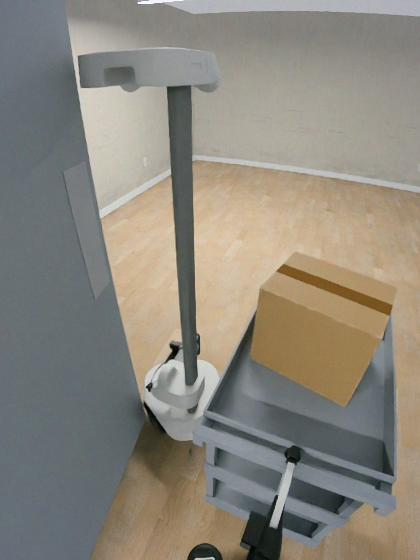

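>>> move --blocking false --cameras '[]' --r2 '{"base": {"translate_m": -0.50, "strafe_m": 0.23}, "pace": "slow"}'

>>> wait --seconds 8 --cameras '["r2_head_camera", "r1_head_right_camera"]'

Scene clock: 1584.17 s.
move: r2 moving
r1.base_odometry: x=-2.312 y=-0.393 heading=-2.448
r1.turned_by_wheels: +0.000
r1.turned_by_imu: +0.000
r1.base_tilt: forward=-1.6 right=+1.3
r1.lidar_m: 4.72 2.81 2.05 1.97 0.25 0.25 0.44 0.40 0.32 0.28 0.30 3.90
r1.base_status: not commanded
r1.joint_positions: lift_m=+0.124 arm_m=+0.000 wrist_yaw_rad=+3.196 wrist_pitch_rad=+0.002 wrist_roll_rad=+0.000 gripper_m=+0.056
r1.joint_status: not commanded
r1.measured_speeds: translate_m=+0.000 strafe_m=+0.000 rotate_rad=+0.000 lift_m=+0.000 arm_m=+0.000 wrist_yaw_rad=+0.000 wrist_pitch_rad=+0.000 wrist_roll_rad=+0.000
r1.motor_effort: lift_m=+19(19) arm_m=+4(5) wheel_0=-4(4) wheel_1=+4(4) wheel_2=+1(1)
r1.servo_current: wrist_yaw_rad=39(65) wrist_pitch_rad=46(46) wrist_roll_rad=46(52) gripper_m=46(46)
r1.contact_limits: translate_m 0.9
r1.hand_pose: x=-0.1219 y=+0.0715 z=+0.3019 quat_wxyz=(-0.027, -0.001, +0.000, +1.000) (m; r1's base frame)
r1.wrist_depth_mm: - 133 133 - 330 236 - / - 118 133 - 334 236 - / - 126 137 1118 342 236 - / - 134 190 - 343 236 - / 137 917 - - 345 236 - / - 878 197 1205 199 237 1008 / - 809 759 167 317 238 809
r2.base_odometry: x=-4.184 y=-1.182 heading=+0.682
r2.turned_by_wheels: -0.001
r2.turned_by_imu: +0.000
r2.base_tilt: forward=-0.7 right=+0.1
r2.lidar_m: 0.38 0.57 0.48 0.49 3.15 3.02 3.11 0.35 0.35 2.30 0.40 0.37
r2.base_status: translate_m moving; strafe_m moving
r2.joint_positions: lift_m=+0.682 arm_m=+0.000 wrist_yaw_rad=-0.465 wrist_pitch_rad=+0.004 wrist_roll_rad=+1.569 gripper_m=-0.019
r2.joint_status: not commanded
r2.measured_speeds: translate_m=-0.047 strafe_m=+0.022 rotate_rad=+0.001 lift_m=+0.000 arm_m=+0.000 wrist_yaw_rad=+0.000 wrist_pitch_rad=+0.000 wrist_roll_rad=+0.000
r2.motor_effort: lift_m=+20(20) arm_m=+4(4) wheel_0=-13(17) wheel_1=-5(6) wheel_2=+8(9)
r2.servo_current: wrist_yaw_rad=52(59) wrist_pitch_rad=39(46) wrist_roll_rad=39(52) gripper_m=72(78)
r2.hand_pose: x=+0.3895 y=-0.2074 z=+0.8589 quat_wxyz=(+0.688, +0.688, -0.161, -0.164) (m; r2's base frame)
r2.wrist_depth_mm: - - - 175 235 1756 1281 / - - - 174 236 1921 - / - - 462 175 236 - - / - 452 442 175 236 - - / - 469 462 176 236 - - / - - 187 176 182 - - / - - - 112 237 1756 -
pictures: none
No camera images: "cameras" was empty.

Scene clock: 1590.37 s.
earlier move: r2 done
r1.base_odometry: x=-2.312 y=-0.393 heading=-2.448
r1.turned_by_wheels: +0.000
r1.turned_by_imu: +0.000
r1.base_tilt: forward=-1.6 right=+1.3
r1.lidar_m: 4.74 2.82 2.06 1.97 0.25 0.25 0.46 0.57 0.52 2.75 2.87 3.88
r1.base_status: not commanded
r1.joint_positions: lift_m=+0.124 arm_m=+0.000 wrist_yaw_rad=+3.196 wrist_pitch_rad=+0.002 wrist_roll_rad=+0.000 gripper_m=+0.056
r1.joint_status: not commanded
r1.measured_speeds: translate_m=+0.000 strafe_m=+0.000 rotate_rad=+0.000 lift_m=+0.000 arm_m=+0.000 wrist_yaw_rad=+0.000 wrist_pitch_rad=+0.000 wrist_roll_rad=+0.000
r1.motor_effort: lift_m=+19(19) arm_m=+5(5) wheel_0=-3(4) wheel_1=+4(4) wheel_2=+1(1)
r1.servo_current: wrist_yaw_rad=59(72) wrist_pitch_rad=46(52) wrist_roll_rad=46(72) gripper_m=33(52)
r1.contact_limits: translate_m 0.9
r1.hand_pose: x=-0.1219 y=+0.0715 z=+0.3019 quat_wxyz=(-0.027, -0.001, +0.000, +1.000) (m; r1's base frame)
r1.wrist_depth_mm: - 133 133 - 330 235 - / - 118 133 - 336 235 - / - 127 137 1098 340 236 - / - 134 189 - 343 236 - / 138 - 1537 - 345 236 - / - 1118 197 1205 199 237 1025 / - 809 750 167 319 238 809
r2.base_odometry: x=-4.704 y=-1.315 heading=+0.683
r2.turned_by_wheels: +0.001
r2.turned_by_imu: +0.001
r2.base_tilt: forward=-0.7 right=+0.1
r2.lidar_m: 0.39 0.60 0.73 2.48 2.71 2.50 2.54 2.41 1.75 0.43 0.37 0.38
r2.base_status: done
r2.joint_positions: lift_m=+0.682 arm_m=+0.000 wrist_yaw_rad=-0.461 wrist_pitch_rad=+0.004 wrist_roll_rad=+1.569 gripper_m=-0.019
r2.joint_status: not commanded
r2.measured_speeds: translate_m=+0.000 strafe_m=+0.000 rotate_rad=+0.000 lift_m=+0.000 arm_m=+0.000 wrist_yaw_rad=+0.000 wrist_pitch_rad=+0.000 wrist_roll_rad=+0.000
r2.motor_effort: lift_m=+20(20) arm_m=+4(4) wheel_0=-5(17) wheel_1=-4(8) wheel_2=+6(11)
r2.servo_current: wrist_yaw_rad=46(65) wrist_pitch_rad=39(52) wrist_roll_rad=52(59) gripper_m=72(78)
r2.hand_pose: x=+0.3903 y=-0.2066 z=+0.8589 quat_wxyz=(+0.689, +0.688, -0.160, -0.163) (m; r2's base frame)
r2.wrist_depth_mm: - - - 153 208 1708 - / - - 615 157 214 - - / - 430 421 160 220 - - / - 462 449 167 227 - - / - - 480 172 234 - - / - - 186 177 185 699 - / - 1229 - 112 247 - 500
wait: 6.20 of 8 s (r2 has come to rest)
pictures: r1_head_right_camera, r2_head_camera
Images, in order (width x height): r1_head_right_camera 420x672, r2_head_camera 420x560.

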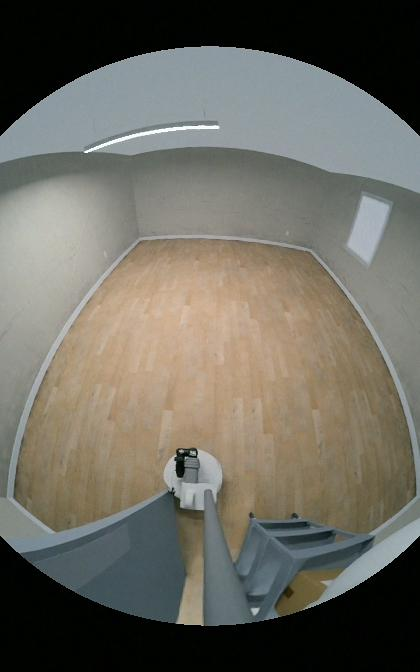

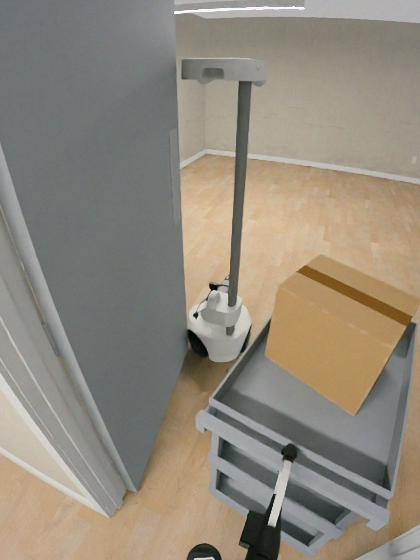

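>>> move --blocking false --cameras '[]' --r2 '{"base": {"translate_m": -0.325, "strafe_m": 0.106}, "pace": "slow"}'

>>> wait --seconds 8 --cameras '["r2_head_camera", "r1_wrist_camera"]'

Scene clock: 1620.43 s.
move: r2 moving
r1.base_odometry: x=-2.312 y=-0.393 heading=-2.448
r1.turned_by_wheels: +0.000
r1.turned_by_imu: +0.000
r1.base_tilt: forward=-1.6 right=+1.3
r1.lidar_m: 4.72 2.80 2.02 1.94 0.25 0.25 0.45 0.57 0.52 2.74 2.87 3.90
r1.base_status: not commanded
r1.joint_positions: lift_m=+0.124 arm_m=+0.000 wrist_yaw_rad=+3.196 wrist_pitch_rad=+0.002 wrist_roll_rad=+0.000 gripper_m=+0.056
r1.joint_status: not commanded
r1.measured_speeds: translate_m=+0.000 strafe_m=+0.000 rotate_rad=+0.000 lift_m=+0.000 arm_m=+0.000 wrist_yaw_rad=+0.000 wrist_pitch_rad=+0.000 wrist_roll_rad=+0.000
r1.motor_effort: lift_m=+19(19) arm_m=+4(5) wheel_0=-3(4) wheel_1=+4(4) wheel_2=+1(1)
r1.servo_current: wrist_yaw_rad=33(59) wrist_pitch_rad=39(52) wrist_roll_rad=52(59) gripper_m=46(46)
r1.contact_limits: translate_m 0.9
r1.hand_pose: x=-0.1219 y=+0.0715 z=+0.3019 quat_wxyz=(-0.027, -0.001, +0.000, +1.000) (m; r1's base frame)
r1.wrist_depth_mm: - 133 133 - 330 236 - / - 118 133 - 334 236 - / - 127 137 1078 340 236 - / - 134 189 - 343 237 - / 137 - 1537 - 345 237 - / - 1118 197 1205 199 237 1008 / - 798 759 167 317 238 809
r2.base_odometry: x=-4.716 y=-1.320 heading=+0.683
r2.turned_by_wheels: +0.000
r2.turned_by_imu: +0.000
r2.base_tilt: forward=-0.7 right=+0.1
r2.lidar_m: 0.41 0.57 0.80 2.48 2.70 2.50 2.53 2.43 1.91 0.41 0.37 0.37
r2.base_status: translate_m moving; strafe_m moving
r2.joint_positions: lift_m=+0.682 arm_m=+0.000 wrist_yaw_rad=-0.460 wrist_pitch_rad=+0.004 wrist_roll_rad=+1.569 gripper_m=-0.019
r2.joint_status: not commanded
r2.measured_speeds: translate_m=-0.048 strafe_m=+0.015 rotate_rad=+0.000 lift_m=+0.000 arm_m=+0.000 wrist_yaw_rad=+0.007 wrist_pitch_rad=+0.000 wrist_roll_rad=+0.000
r2.motor_effort: lift_m=+20(20) arm_m=+4(4) wheel_0=-8(10) wheel_1=-6(6) wheel_2=+12(12)
r2.servo_current: wrist_yaw_rad=46(52) wrist_pitch_rad=39(52) wrist_roll_rad=46(52) gripper_m=65(78)
r2.hand_pose: x=+0.3906 y=-0.2063 z=+0.8589 quat_wxyz=(+0.689, +0.688, -0.160, -0.163) (m; r2's base frame)
r2.wrist_depth_mm: - - - 152 208 1756 - / - - 597 156 213 - - / - 430 424 160 220 - - / - 462 452 167 226 - - / - - 480 171 234 - - / - - 185 177 185 683 - / - 1118 - 112 247 - 496
pictures: none
No camera images: "cameras" was empty.

Scene clock: 1624.57 s.
earlier move: r2 done
r1.base_odometry: x=-2.312 y=-0.393 heading=-2.448
r1.turned_by_wheels: +0.000
r1.turned_by_imu: +0.000
r1.base_tilt: forward=-1.6 right=+1.2
r1.lidar_m: 4.76 2.79 2.01 1.94 0.25 0.25 0.43 0.82 1.10 2.76 2.84 3.91
r1.base_status: not commanded
r1.joint_positions: lift_m=+0.124 arm_m=+0.000 wrist_yaw_rad=+3.196 wrist_pitch_rad=+0.002 wrist_roll_rad=+0.000 gripper_m=+0.056
r1.joint_status: not commanded
r1.measured_speeds: translate_m=+0.000 strafe_m=+0.000 rotate_rad=+0.000 lift_m=+0.000 arm_m=+0.000 wrist_yaw_rad=+0.000 wrist_pitch_rad=+0.000 wrist_roll_rad=+0.000
r1.motor_effort: lift_m=+19(19) arm_m=+4(5) wheel_0=-3(4) wheel_1=+4(4) wheel_2=+1(1)
r1.servo_current: wrist_yaw_rad=59(72) wrist_pitch_rad=46(52) wrist_roll_rad=39(72) gripper_m=39(52)
r1.contact_limits: translate_m 0.9
r1.hand_pose: x=-0.1219 y=+0.0715 z=+0.3019 quat_wxyz=(-0.027, -0.001, +0.000, +1.000) (m; r1's base frame)
r1.wrist_depth_mm: - 133 133 - 332 236 - / - 118 133 - 336 236 - / - 127 137 1078 340 236 - / - 134 190 - 342 236 - / 137 - 1808 - 345 236 - / - 1229 197 1205 199 237 1025 / - 809 759 167 317 238 809
r2.base_odometry: x=-5.022 y=-1.438 heading=+0.683
r2.turned_by_wheels: +0.000
r2.turned_by_imu: +0.002
r2.base_tilt: forward=-0.7 right=+0.1
r2.lidar_m: 0.40 0.80 1.68 2.53 2.35 2.15 2.22 2.39 2.19 0.94 0.35 0.37
r2.base_status: done
r2.joint_positions: lift_m=+0.682 arm_m=+0.000 wrist_yaw_rad=-0.455 wrist_pitch_rad=+0.004 wrist_roll_rad=+1.569 gripper_m=-0.019
r2.joint_status: not commanded
r2.measured_speeds: translate_m=+0.000 strafe_m=+0.000 rotate_rad=+0.000 lift_m=+0.000 arm_m=+0.000 wrist_yaw_rad=+0.000 wrist_pitch_rad=+0.000 wrist_roll_rad=+0.000
r2.motor_effort: lift_m=+20(20) arm_m=+4(4) wheel_0=-1(11) wheel_1=-5(8) wheel_2=+11(14)
r2.servo_current: wrist_yaw_rad=52(65) wrist_pitch_rad=39(52) wrist_roll_rad=46(59) gripper_m=72(78)
r2.hand_pose: x=+0.3916 y=-0.2052 z=+0.8589 quat_wxyz=(+0.689, +0.689, -0.158, -0.161) (m; r2's base frame)
r2.wrist_depth_mm: - - - 144 201 - - / - - 477 151 208 - - / - 427 421 156 215 - - / - 466 449 162 223 - - / - - 488 168 233 - - / - - 186 175 186 - 535 / - - - 112 248 - 480
wait: 4.13 of 8 s (r2 has come to rest)
pictures: r1_wrist_camera, r2_head_camera
Images, in order (width x height): r1_wrist_camera 616x392, r2_head_camera 420x560.

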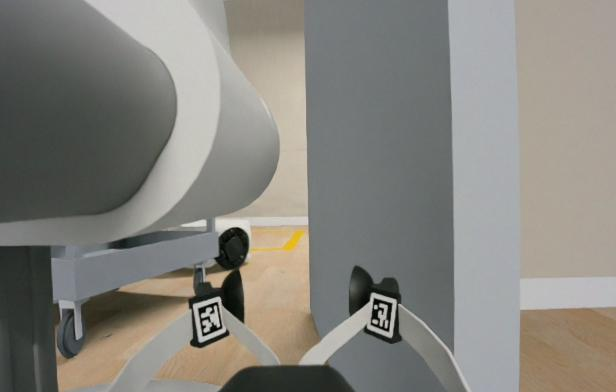

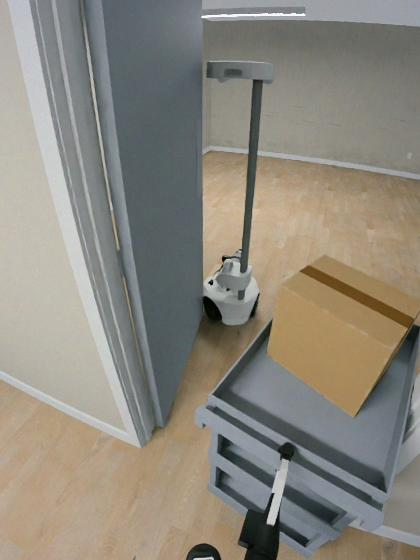

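>>> wait --seconds 0 --cameras '["r2_head_camera", "r1_head_right_camera"]'

Scene clock: 1648.37 s.
r1.base_odometry: x=-2.312 y=-0.393 heading=-2.448
r1.turned_by_wheels: +0.000
r1.turned_by_imu: +0.000
r1.base_tilt: forward=-1.6 right=+1.2
r1.lidar_m: 4.75 2.80 2.05 1.95 0.25 0.25 0.43 0.82 1.07 2.75 2.85 3.92
r1.base_status: not commanded
r1.joint_positions: lift_m=+0.124 arm_m=+0.000 wrist_yaw_rad=+3.196 wrist_pitch_rad=+0.002 wrist_roll_rad=+0.000 gripper_m=+0.056
r1.joint_status: not commanded
r1.measured_speeds: translate_m=+0.000 strafe_m=+0.000 rotate_rad=+0.000 lift_m=+0.000 arm_m=+0.000 wrist_yaw_rad=+0.000 wrist_pitch_rad=+0.000 wrist_roll_rad=+0.000
r1.motor_effort: lift_m=+19(19) arm_m=+4(5) wheel_0=-3(4) wheel_1=+4(4) wheel_2=+1(1)
r1.servo_current: wrist_yaw_rad=46(72) wrist_pitch_rad=39(52) wrist_roll_rad=46(72) gripper_m=46(52)
r1.contact_limits: translate_m 0.9
r1.hand_pose: x=-0.1219 y=+0.0715 z=+0.3019 quat_wxyz=(-0.027, -0.001, +0.000, +1.000) (m; r1's base frame)
r1.wrist_depth_mm: - 133 133 - 330 236 - / - 118 133 - 334 236 - / - 126 137 1078 340 236 - / - 134 189 - 343 236 - / 137 - 1756 - 345 236 - / - 1205 198 1205 198 237 1008 / - 809 759 167 317 238 809
r2.base_odometry: x=-5.022 y=-1.438 heading=+0.683
r2.turned_by_wheels: +0.000
r2.turned_by_imu: +0.000
r2.base_tilt: forward=-0.7 right=+0.1
r2.lidar_m: 0.43 0.82 1.70 2.53 2.31 2.17 2.23 2.35 2.19 0.97 0.36 0.34
r2.base_status: done
r2.joint_positions: lift_m=+0.682 arm_m=+0.000 wrist_yaw_rad=-0.455 wrist_pitch_rad=+0.004 wrist_roll_rad=+1.569 gripper_m=-0.019
r2.joint_status: not commanded
r2.measured_speeds: translate_m=+0.000 strafe_m=+0.000 rotate_rad=+0.000 lift_m=+0.000 arm_m=+0.000 wrist_yaw_rad=+0.000 wrist_pitch_rad=+0.000 wrist_roll_rad=+0.000
r2.motor_effort: lift_m=+20(20) arm_m=+4(4) wheel_0=-1(11) wheel_1=-6(8) wheel_2=+11(14)
r2.servo_current: wrist_yaw_rad=52(65) wrist_pitch_rad=46(52) wrist_roll_rad=39(59) gripper_m=65(78)
r2.hand_pose: x=+0.3916 y=-0.2052 z=+0.8589 quat_wxyz=(+0.689, +0.689, -0.158, -0.161) (m; r2's base frame)
r2.wrist_depth_mm: - - - 145 201 - - / - - 484 150 208 - - / - 427 424 156 215 - - / - 466 455 162 223 - - / - - 492 168 232 - - / - - 186 176 185 - 539 / - - - 112 249 - 488
pictures: r1_head_right_camera, r2_head_camera
Images, in order (width x height): r1_head_right_camera 420x672, r2_head_camera 420x560.

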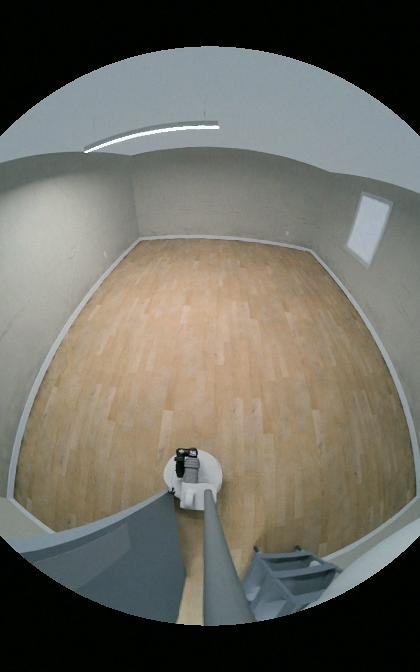

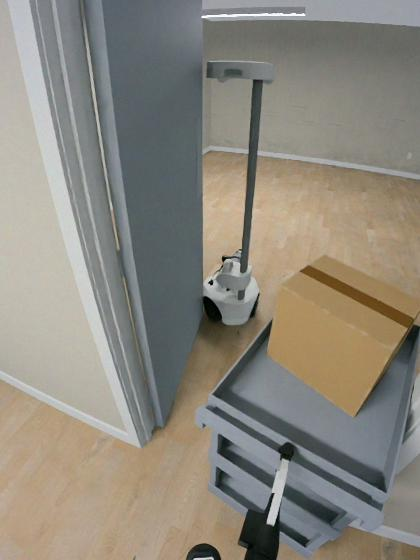

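>>> zoom_image --camera "r2_head_camera" --region '[190, 230, 420, 560]'

>>> zoom_image --camera "r1_head_right_camera" --region '[160, 430, 420, 630]'

Scaled by 1.527 from the camera's 420x560 image, which has a finer 1200x1600 frame.

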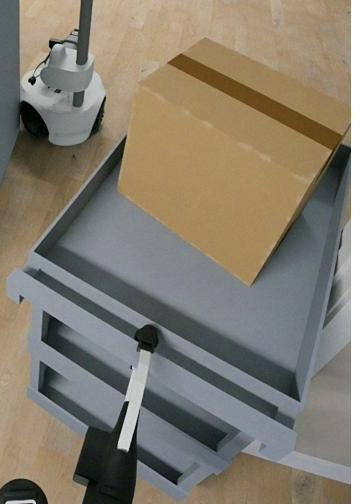

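Scaled by 1.938 from the camera's 420x672 image, which has a finer 600x960 frame.

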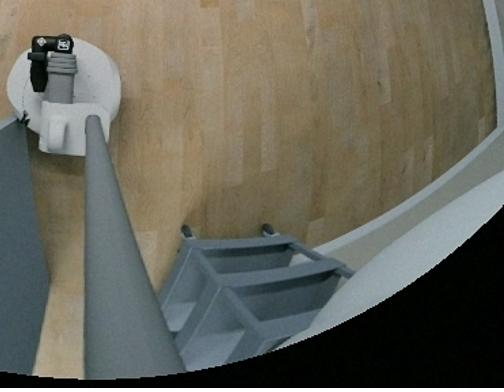

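>>> move --r2 '{"base": {"translate_m": -0.231, "strafe_m": 0.215}, "pace": "slow", "contact_limits": {"translate_m": 0.5}}' --blocking false --cameras '[]'

>>> wait --seconds 6 --cameras '["r2_head_camera"]'

Scene clock: 1708.00 s.
move: r2 moving
r1.base_odometry: x=-2.312 y=-0.393 heading=-2.448
r1.turned_by_wheels: +0.000
r1.turned_by_imu: +0.000
r1.base_tilt: forward=-1.6 right=+1.3
r1.lidar_m: 4.74 2.80 2.06 1.93 0.25 0.25 0.48 0.85 1.11 2.75 2.80 3.90
r1.base_status: not commanded
r1.joint_positions: lift_m=+0.124 arm_m=+0.000 wrist_yaw_rad=+3.196 wrist_pitch_rad=+0.002 wrist_roll_rad=+0.000 gripper_m=+0.056
r1.joint_status: not commanded
r1.measured_speeds: translate_m=+0.000 strafe_m=+0.000 rotate_rad=+0.000 lift_m=+0.000 arm_m=+0.000 wrist_yaw_rad=+0.000 wrist_pitch_rad=+0.000 wrist_roll_rad=+0.000
r1.motor_effort: lift_m=+19(19) arm_m=+4(5) wheel_0=-3(4) wheel_1=+4(4) wheel_2=+1(1)
r1.servo_current: wrist_yaw_rad=39(65) wrist_pitch_rad=39(46) wrist_roll_rad=52(72) gripper_m=39(46)
r1.contact_limits: translate_m 0.9
r1.hand_pose: x=-0.1219 y=+0.0715 z=+0.3019 quat_wxyz=(-0.027, -0.001, +0.000, +1.000) (m; r1's base frame)
r1.wrist_depth_mm: - 133 133 - 330 236 - / - 118 133 - 334 235 - / - 126 137 1098 338 236 - / - 134 190 - 343 236 - / 137 - 1808 - 345 237 - / - 1229 197 1205 199 237 1008 / - 809 759 167 319 238 809
r2.base_odometry: x=-5.035 y=-1.437 heading=+0.684
r2.turned_by_wheels: +0.001
r2.turned_by_imu: +0.001
r2.base_tilt: forward=-0.7 right=+0.1
r2.lidar_m: 0.41 0.83 1.73 2.53 2.35 2.17 2.20 2.38 2.22 0.99 0.36 0.37
r2.base_status: translate_m moving; strafe_m moving
r2.joint_positions: lift_m=+0.682 arm_m=+0.000 wrist_yaw_rad=-0.455 wrist_pitch_rad=+0.004 wrist_roll_rad=+1.569 gripper_m=-0.019
r2.joint_status: not commanded
r2.measured_speeds: translate_m=-0.038 strafe_m=+0.035 rotate_rad=+0.000 lift_m=+0.000 arm_m=+0.000 wrist_yaw_rad=+0.000 wrist_pitch_rad=+0.000 wrist_roll_rad=+0.000
r2.motor_effort: lift_m=+20(20) arm_m=+3(4) wheel_0=-13(13) wheel_1=+5(5) wheel_2=+14(15)
r2.servo_current: wrist_yaw_rad=46(59) wrist_pitch_rad=46(46) wrist_roll_rad=46(52) gripper_m=65(72)
r2.contact_limits: translate_m 0.5
r2.hand_pose: x=+0.3916 y=-0.2052 z=+0.8589 quat_wxyz=(+0.689, +0.689, -0.158, -0.161) (m; r2's base frame)
r2.wrist_depth_mm: - - - 147 202 - - / - - 488 152 209 - - / - 427 424 157 216 - - / - 466 452 164 225 - - / - - 492 171 234 - - / - - 186 176 185 - 539 / - - - 112 249 - 484
pictures: none
No camera images: "cameras" was empty.

Scene clock: 1711.90 s.
earlier move: r2 done
r1.base_odometry: x=-2.312 y=-0.393 heading=-2.448
r1.turned_by_wheels: +0.000
r1.turned_by_imu: +0.000
r1.base_tilt: forward=-1.6 right=+1.3
r1.lidar_m: 4.71 2.80 2.03 1.96 0.25 0.25 0.41 1.05 1.50 2.76 2.81 3.88
r1.base_status: not commanded
r1.joint_positions: lift_m=+0.124 arm_m=+0.000 wrist_yaw_rad=+3.196 wrist_pitch_rad=+0.002 wrist_roll_rad=+0.000 gripper_m=+0.056
r1.joint_status: not commanded
r1.measured_speeds: translate_m=+0.000 strafe_m=+0.000 rotate_rad=+0.000 lift_m=+0.000 arm_m=+0.000 wrist_yaw_rad=+0.000 wrist_pitch_rad=+0.000 wrist_roll_rad=+0.000
r1.motor_effort: lift_m=+19(19) arm_m=+4(5) wheel_0=-3(4) wheel_1=+4(4) wheel_2=+1(1)
r1.servo_current: wrist_yaw_rad=46(72) wrist_pitch_rad=46(52) wrist_roll_rad=39(72) gripper_m=39(46)
r1.contact_limits: translate_m 0.9
r1.hand_pose: x=-0.1219 y=+0.0715 z=+0.3019 quat_wxyz=(-0.027, -0.001, +0.000, +1.000) (m; r1's base frame)
r1.wrist_depth_mm: - 133 133 - 330 235 - / - 119 133 - 336 236 - / - 127 137 1098 340 236 - / - 134 190 - 343 236 - / 137 1205 1708 - 345 236 - / - 1138 196 1205 198 236 1008 / - 809 759 167 317 239 798
r2.base_odometry: x=-5.337 y=-1.417 heading=+0.683
r2.turned_by_wheels: -0.001
r2.turned_by_imu: -0.003
r2.base_tilt: forward=-0.7 right=+0.1
r2.lidar_m: 0.41 1.11 2.38 2.41 2.03 1.88 1.91 2.49 2.27 1.43 0.33 0.33
r2.base_status: done
r2.joint_positions: lift_m=+0.682 arm_m=+0.000 wrist_yaw_rad=-0.466 wrist_pitch_rad=+0.004 wrist_roll_rad=+1.569 gripper_m=-0.019
r2.joint_status: not commanded
r2.measured_speeds: translate_m=+0.000 strafe_m=+0.000 rotate_rad=+0.000 lift_m=+0.000 arm_m=+0.000 wrist_yaw_rad=+0.000 wrist_pitch_rad=+0.000 wrist_roll_rad=+0.000
r2.motor_effort: lift_m=+20(20) arm_m=-3(4) wheel_0=-8(18) wheel_1=+5(7) wheel_2=+2(15)
r2.servo_current: wrist_yaw_rad=59(72) wrist_pitch_rad=39(52) wrist_roll_rad=46(65) gripper_m=72(78)
r2.contact_limits: translate_m 0.5
r2.hand_pose: x=+0.3892 y=-0.2078 z=+0.8589 quat_wxyz=(+0.688, +0.688, -0.162, -0.165) (m; r2's base frame)
r2.wrist_depth_mm: - - - 150 205 - - / - - 525 155 213 - - / - 433 424 159 218 - - / - 462 452 167 225 - - / - - 484 171 235 - - / - - 187 178 185 647 - / - - - 112 249 - 492
wait: 3.90 of 6 s (r2 has come to rest)
pictures: r2_head_camera
Images, in order (width x height): r2_head_camera 420x560.

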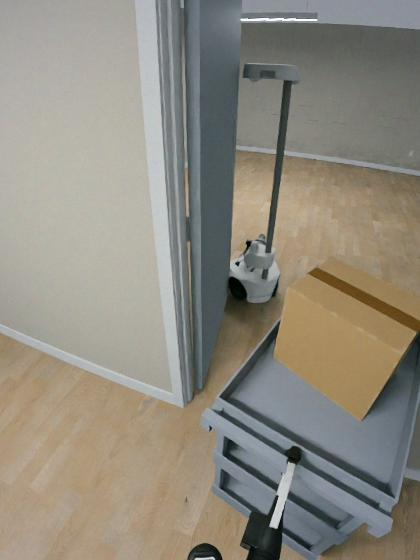

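>>> move --r2 '{"base": {"translate_m": -0.317, "strafe_m": 0.148}, "pace": "slow"}' --blocking false --cameras '[]'

>>> wait --seconds 7 --cameras '["r2_head_camera"]'

Scene clock: 1725.90 s.
move: r2 moving
r1.base_odometry: x=-2.312 y=-0.393 heading=-2.448
r1.turned_by_wheels: +0.000
r1.turned_by_imu: +0.000
r1.base_tilt: forward=-1.6 right=+1.3
r1.lidar_m: 4.74 2.80 2.06 1.96 0.26 0.25 0.45 1.04 1.48 2.75 2.82 3.87
r1.base_status: not commanded
r1.joint_positions: lift_m=+0.124 arm_m=+0.000 wrist_yaw_rad=+3.196 wrist_pitch_rad=+0.002 wrist_roll_rad=+0.000 gripper_m=+0.056
r1.joint_status: not commanded
r1.measured_speeds: translate_m=+0.000 strafe_m=+0.000 rotate_rad=+0.000 lift_m=+0.000 arm_m=+0.000 wrist_yaw_rad=+0.000 wrist_pitch_rad=+0.000 wrist_roll_rad=+0.000
r1.motor_effort: lift_m=+19(19) arm_m=+4(5) wheel_0=-3(4) wheel_1=+4(4) wheel_2=+1(1)
r1.servo_current: wrist_yaw_rad=46(59) wrist_pitch_rad=39(46) wrist_roll_rad=52(59) gripper_m=39(46)
r1.contact_limits: translate_m 0.9
r1.hand_pose: x=-0.1219 y=+0.0715 z=+0.3019 quat_wxyz=(-0.027, -0.001, +0.000, +1.000) (m; r1's base frame)
r1.wrist_depth_mm: - 133 133 - 330 236 - / - 119 133 - 336 236 - / - 127 137 1098 340 236 - / - 134 190 - 343 236 - / 137 1182 1756 - 345 237 - / - 1229 196 1205 199 237 1008 / - 809 759 167 317 238 798
r2.base_odometry: x=-5.350 y=-1.420 heading=+0.683
r2.turned_by_wheels: -0.001
r2.turned_by_imu: +0.000
r2.base_tilt: forward=-0.7 right=+0.1
r2.lidar_m: 0.41 1.17 2.38 2.44 2.03 1.86 1.90 2.39 2.29 1.47 0.37 0.36
r2.base_status: translate_m moving; strafe_m moving
r2.joint_positions: lift_m=+0.682 arm_m=+0.000 wrist_yaw_rad=-0.466 wrist_pitch_rad=+0.004 wrist_roll_rad=+1.569 gripper_m=-0.019
r2.joint_status: not commanded
r2.measured_speeds: translate_m=-0.049 strafe_m=+0.023 rotate_rad=+0.001 lift_m=+0.000 arm_m=+0.000 wrist_yaw_rad=+0.000 wrist_pitch_rad=+0.000 wrist_roll_rad=+0.000
r2.motor_effort: lift_m=+20(20) arm_m=-3(4) wheel_0=-12(14) wheel_1=-3(5) wheel_2=+8(9)
r2.servo_current: wrist_yaw_rad=65(65) wrist_pitch_rad=46(46) wrist_roll_rad=46(59) gripper_m=72(78)
r2.hand_pose: x=+0.3892 y=-0.2078 z=+0.8589 quat_wxyz=(+0.688, +0.688, -0.162, -0.165) (m; r2's base frame)
r2.wrist_depth_mm: - - - 148 204 - - / - - 504 154 211 - - / - 430 424 159 218 - - / - 466 455 165 226 - - / - - 488 171 232 - - / - - 186 177 183 683 - / - 141 - 112 249 - 484
pictures: none
No camera images: "cameras" was empty.

Scene clock: 1730.10 s.
earlier move: r2 done
r1.base_odometry: x=-2.312 y=-0.393 heading=-2.448
r1.turned_by_wheels: +0.000
r1.turned_by_imu: +0.000
r1.base_tilt: forward=-1.6 right=+1.3
r1.lidar_m: 4.73 2.83 2.04 1.95 0.25 0.26 0.44 1.32 1.47 2.73 2.88 3.94
r1.base_status: not commanded
r1.joint_positions: lift_m=+0.124 arm_m=+0.000 wrist_yaw_rad=+3.196 wrist_pitch_rad=+0.002 wrist_roll_rad=+0.000 gripper_m=+0.056
r1.joint_status: not commanded
r1.measured_speeds: translate_m=+0.000 strafe_m=+0.000 rotate_rad=+0.000 lift_m=+0.000 arm_m=+0.000 wrist_yaw_rad=+0.000 wrist_pitch_rad=+0.000 wrist_roll_rad=+0.000
r1.motor_effort: lift_m=+19(19) arm_m=+4(5) wheel_0=-3(4) wheel_1=+4(4) wheel_2=+1(1)
r1.servo_current: wrist_yaw_rad=39(72) wrist_pitch_rad=39(52) wrist_roll_rad=33(65) gripper_m=46(46)
r1.contact_limits: translate_m 0.9
r1.hand_pose: x=-0.1219 y=+0.0715 z=+0.3019 quat_wxyz=(-0.027, -0.001, +0.000, +1.000) (m; r1's base frame)
r1.wrist_depth_mm: - 134 133 - 330 235 - / - 118 133 - 334 236 - / - 127 137 1098 342 236 - / - 134 190 - 342 236 - / 138 1756 1983 - 345 236 - / - 1205 196 1205 199 236 1025 / - 798 759 167 319 238 809
r2.base_odometry: x=-5.676 y=-1.502 heading=+0.684
r2.turned_by_wheels: +0.001
r2.turned_by_imu: +0.003
r2.base_tilt: forward=-0.7 right=+0.1
r2.lidar_m: 0.40 1.59 2.36 2.37 1.66 1.52 1.55 2.02 2.28 2.00 0.38 0.38
r2.base_status: done
r2.joint_positions: lift_m=+0.682 arm_m=+0.000 wrist_yaw_rad=-0.454 wrist_pitch_rad=+0.004 wrist_roll_rad=+1.569 gripper_m=-0.019
r2.joint_status: not commanded
r2.measured_speeds: translate_m=+0.000 strafe_m=+0.000 rotate_rad=+0.000 lift_m=+0.000 arm_m=+0.000 wrist_yaw_rad=+0.000 wrist_pitch_rad=+0.000 wrist_roll_rad=+0.000
r2.motor_effort: lift_m=+20(20) arm_m=-3(4) wheel_0=+0(14) wheel_1=-5(7) wheel_2=+11(15)
r2.servo_current: wrist_yaw_rad=59(65) wrist_pitch_rad=39(52) wrist_roll_rad=52(65) gripper_m=72(78)
r2.hand_pose: x=+0.3918 y=-0.2049 z=+0.8589 quat_wxyz=(+0.689, +0.689, -0.157, -0.160) (m; r2's base frame)
r2.wrist_depth_mm: - - - 152 208 - - / - - 530 157 214 - - / - 427 421 160 220 - - / - 462 445 167 226 - - / - - 484 171 233 - - / - - 186 176 183 699 - / - - - 112 247 - 504
wait: 4.20 of 7 s (r2 has come to rest)
pictures: r2_head_camera
Images, in order (width x height): r2_head_camera 420x560.

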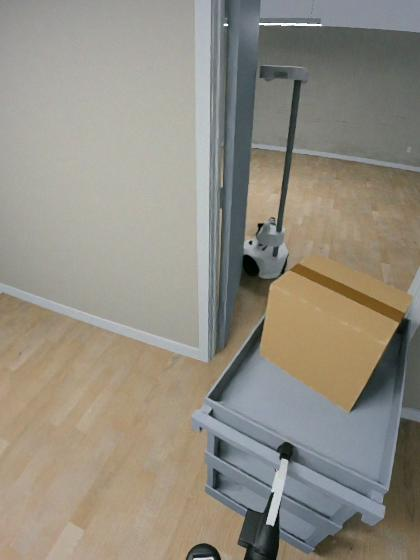

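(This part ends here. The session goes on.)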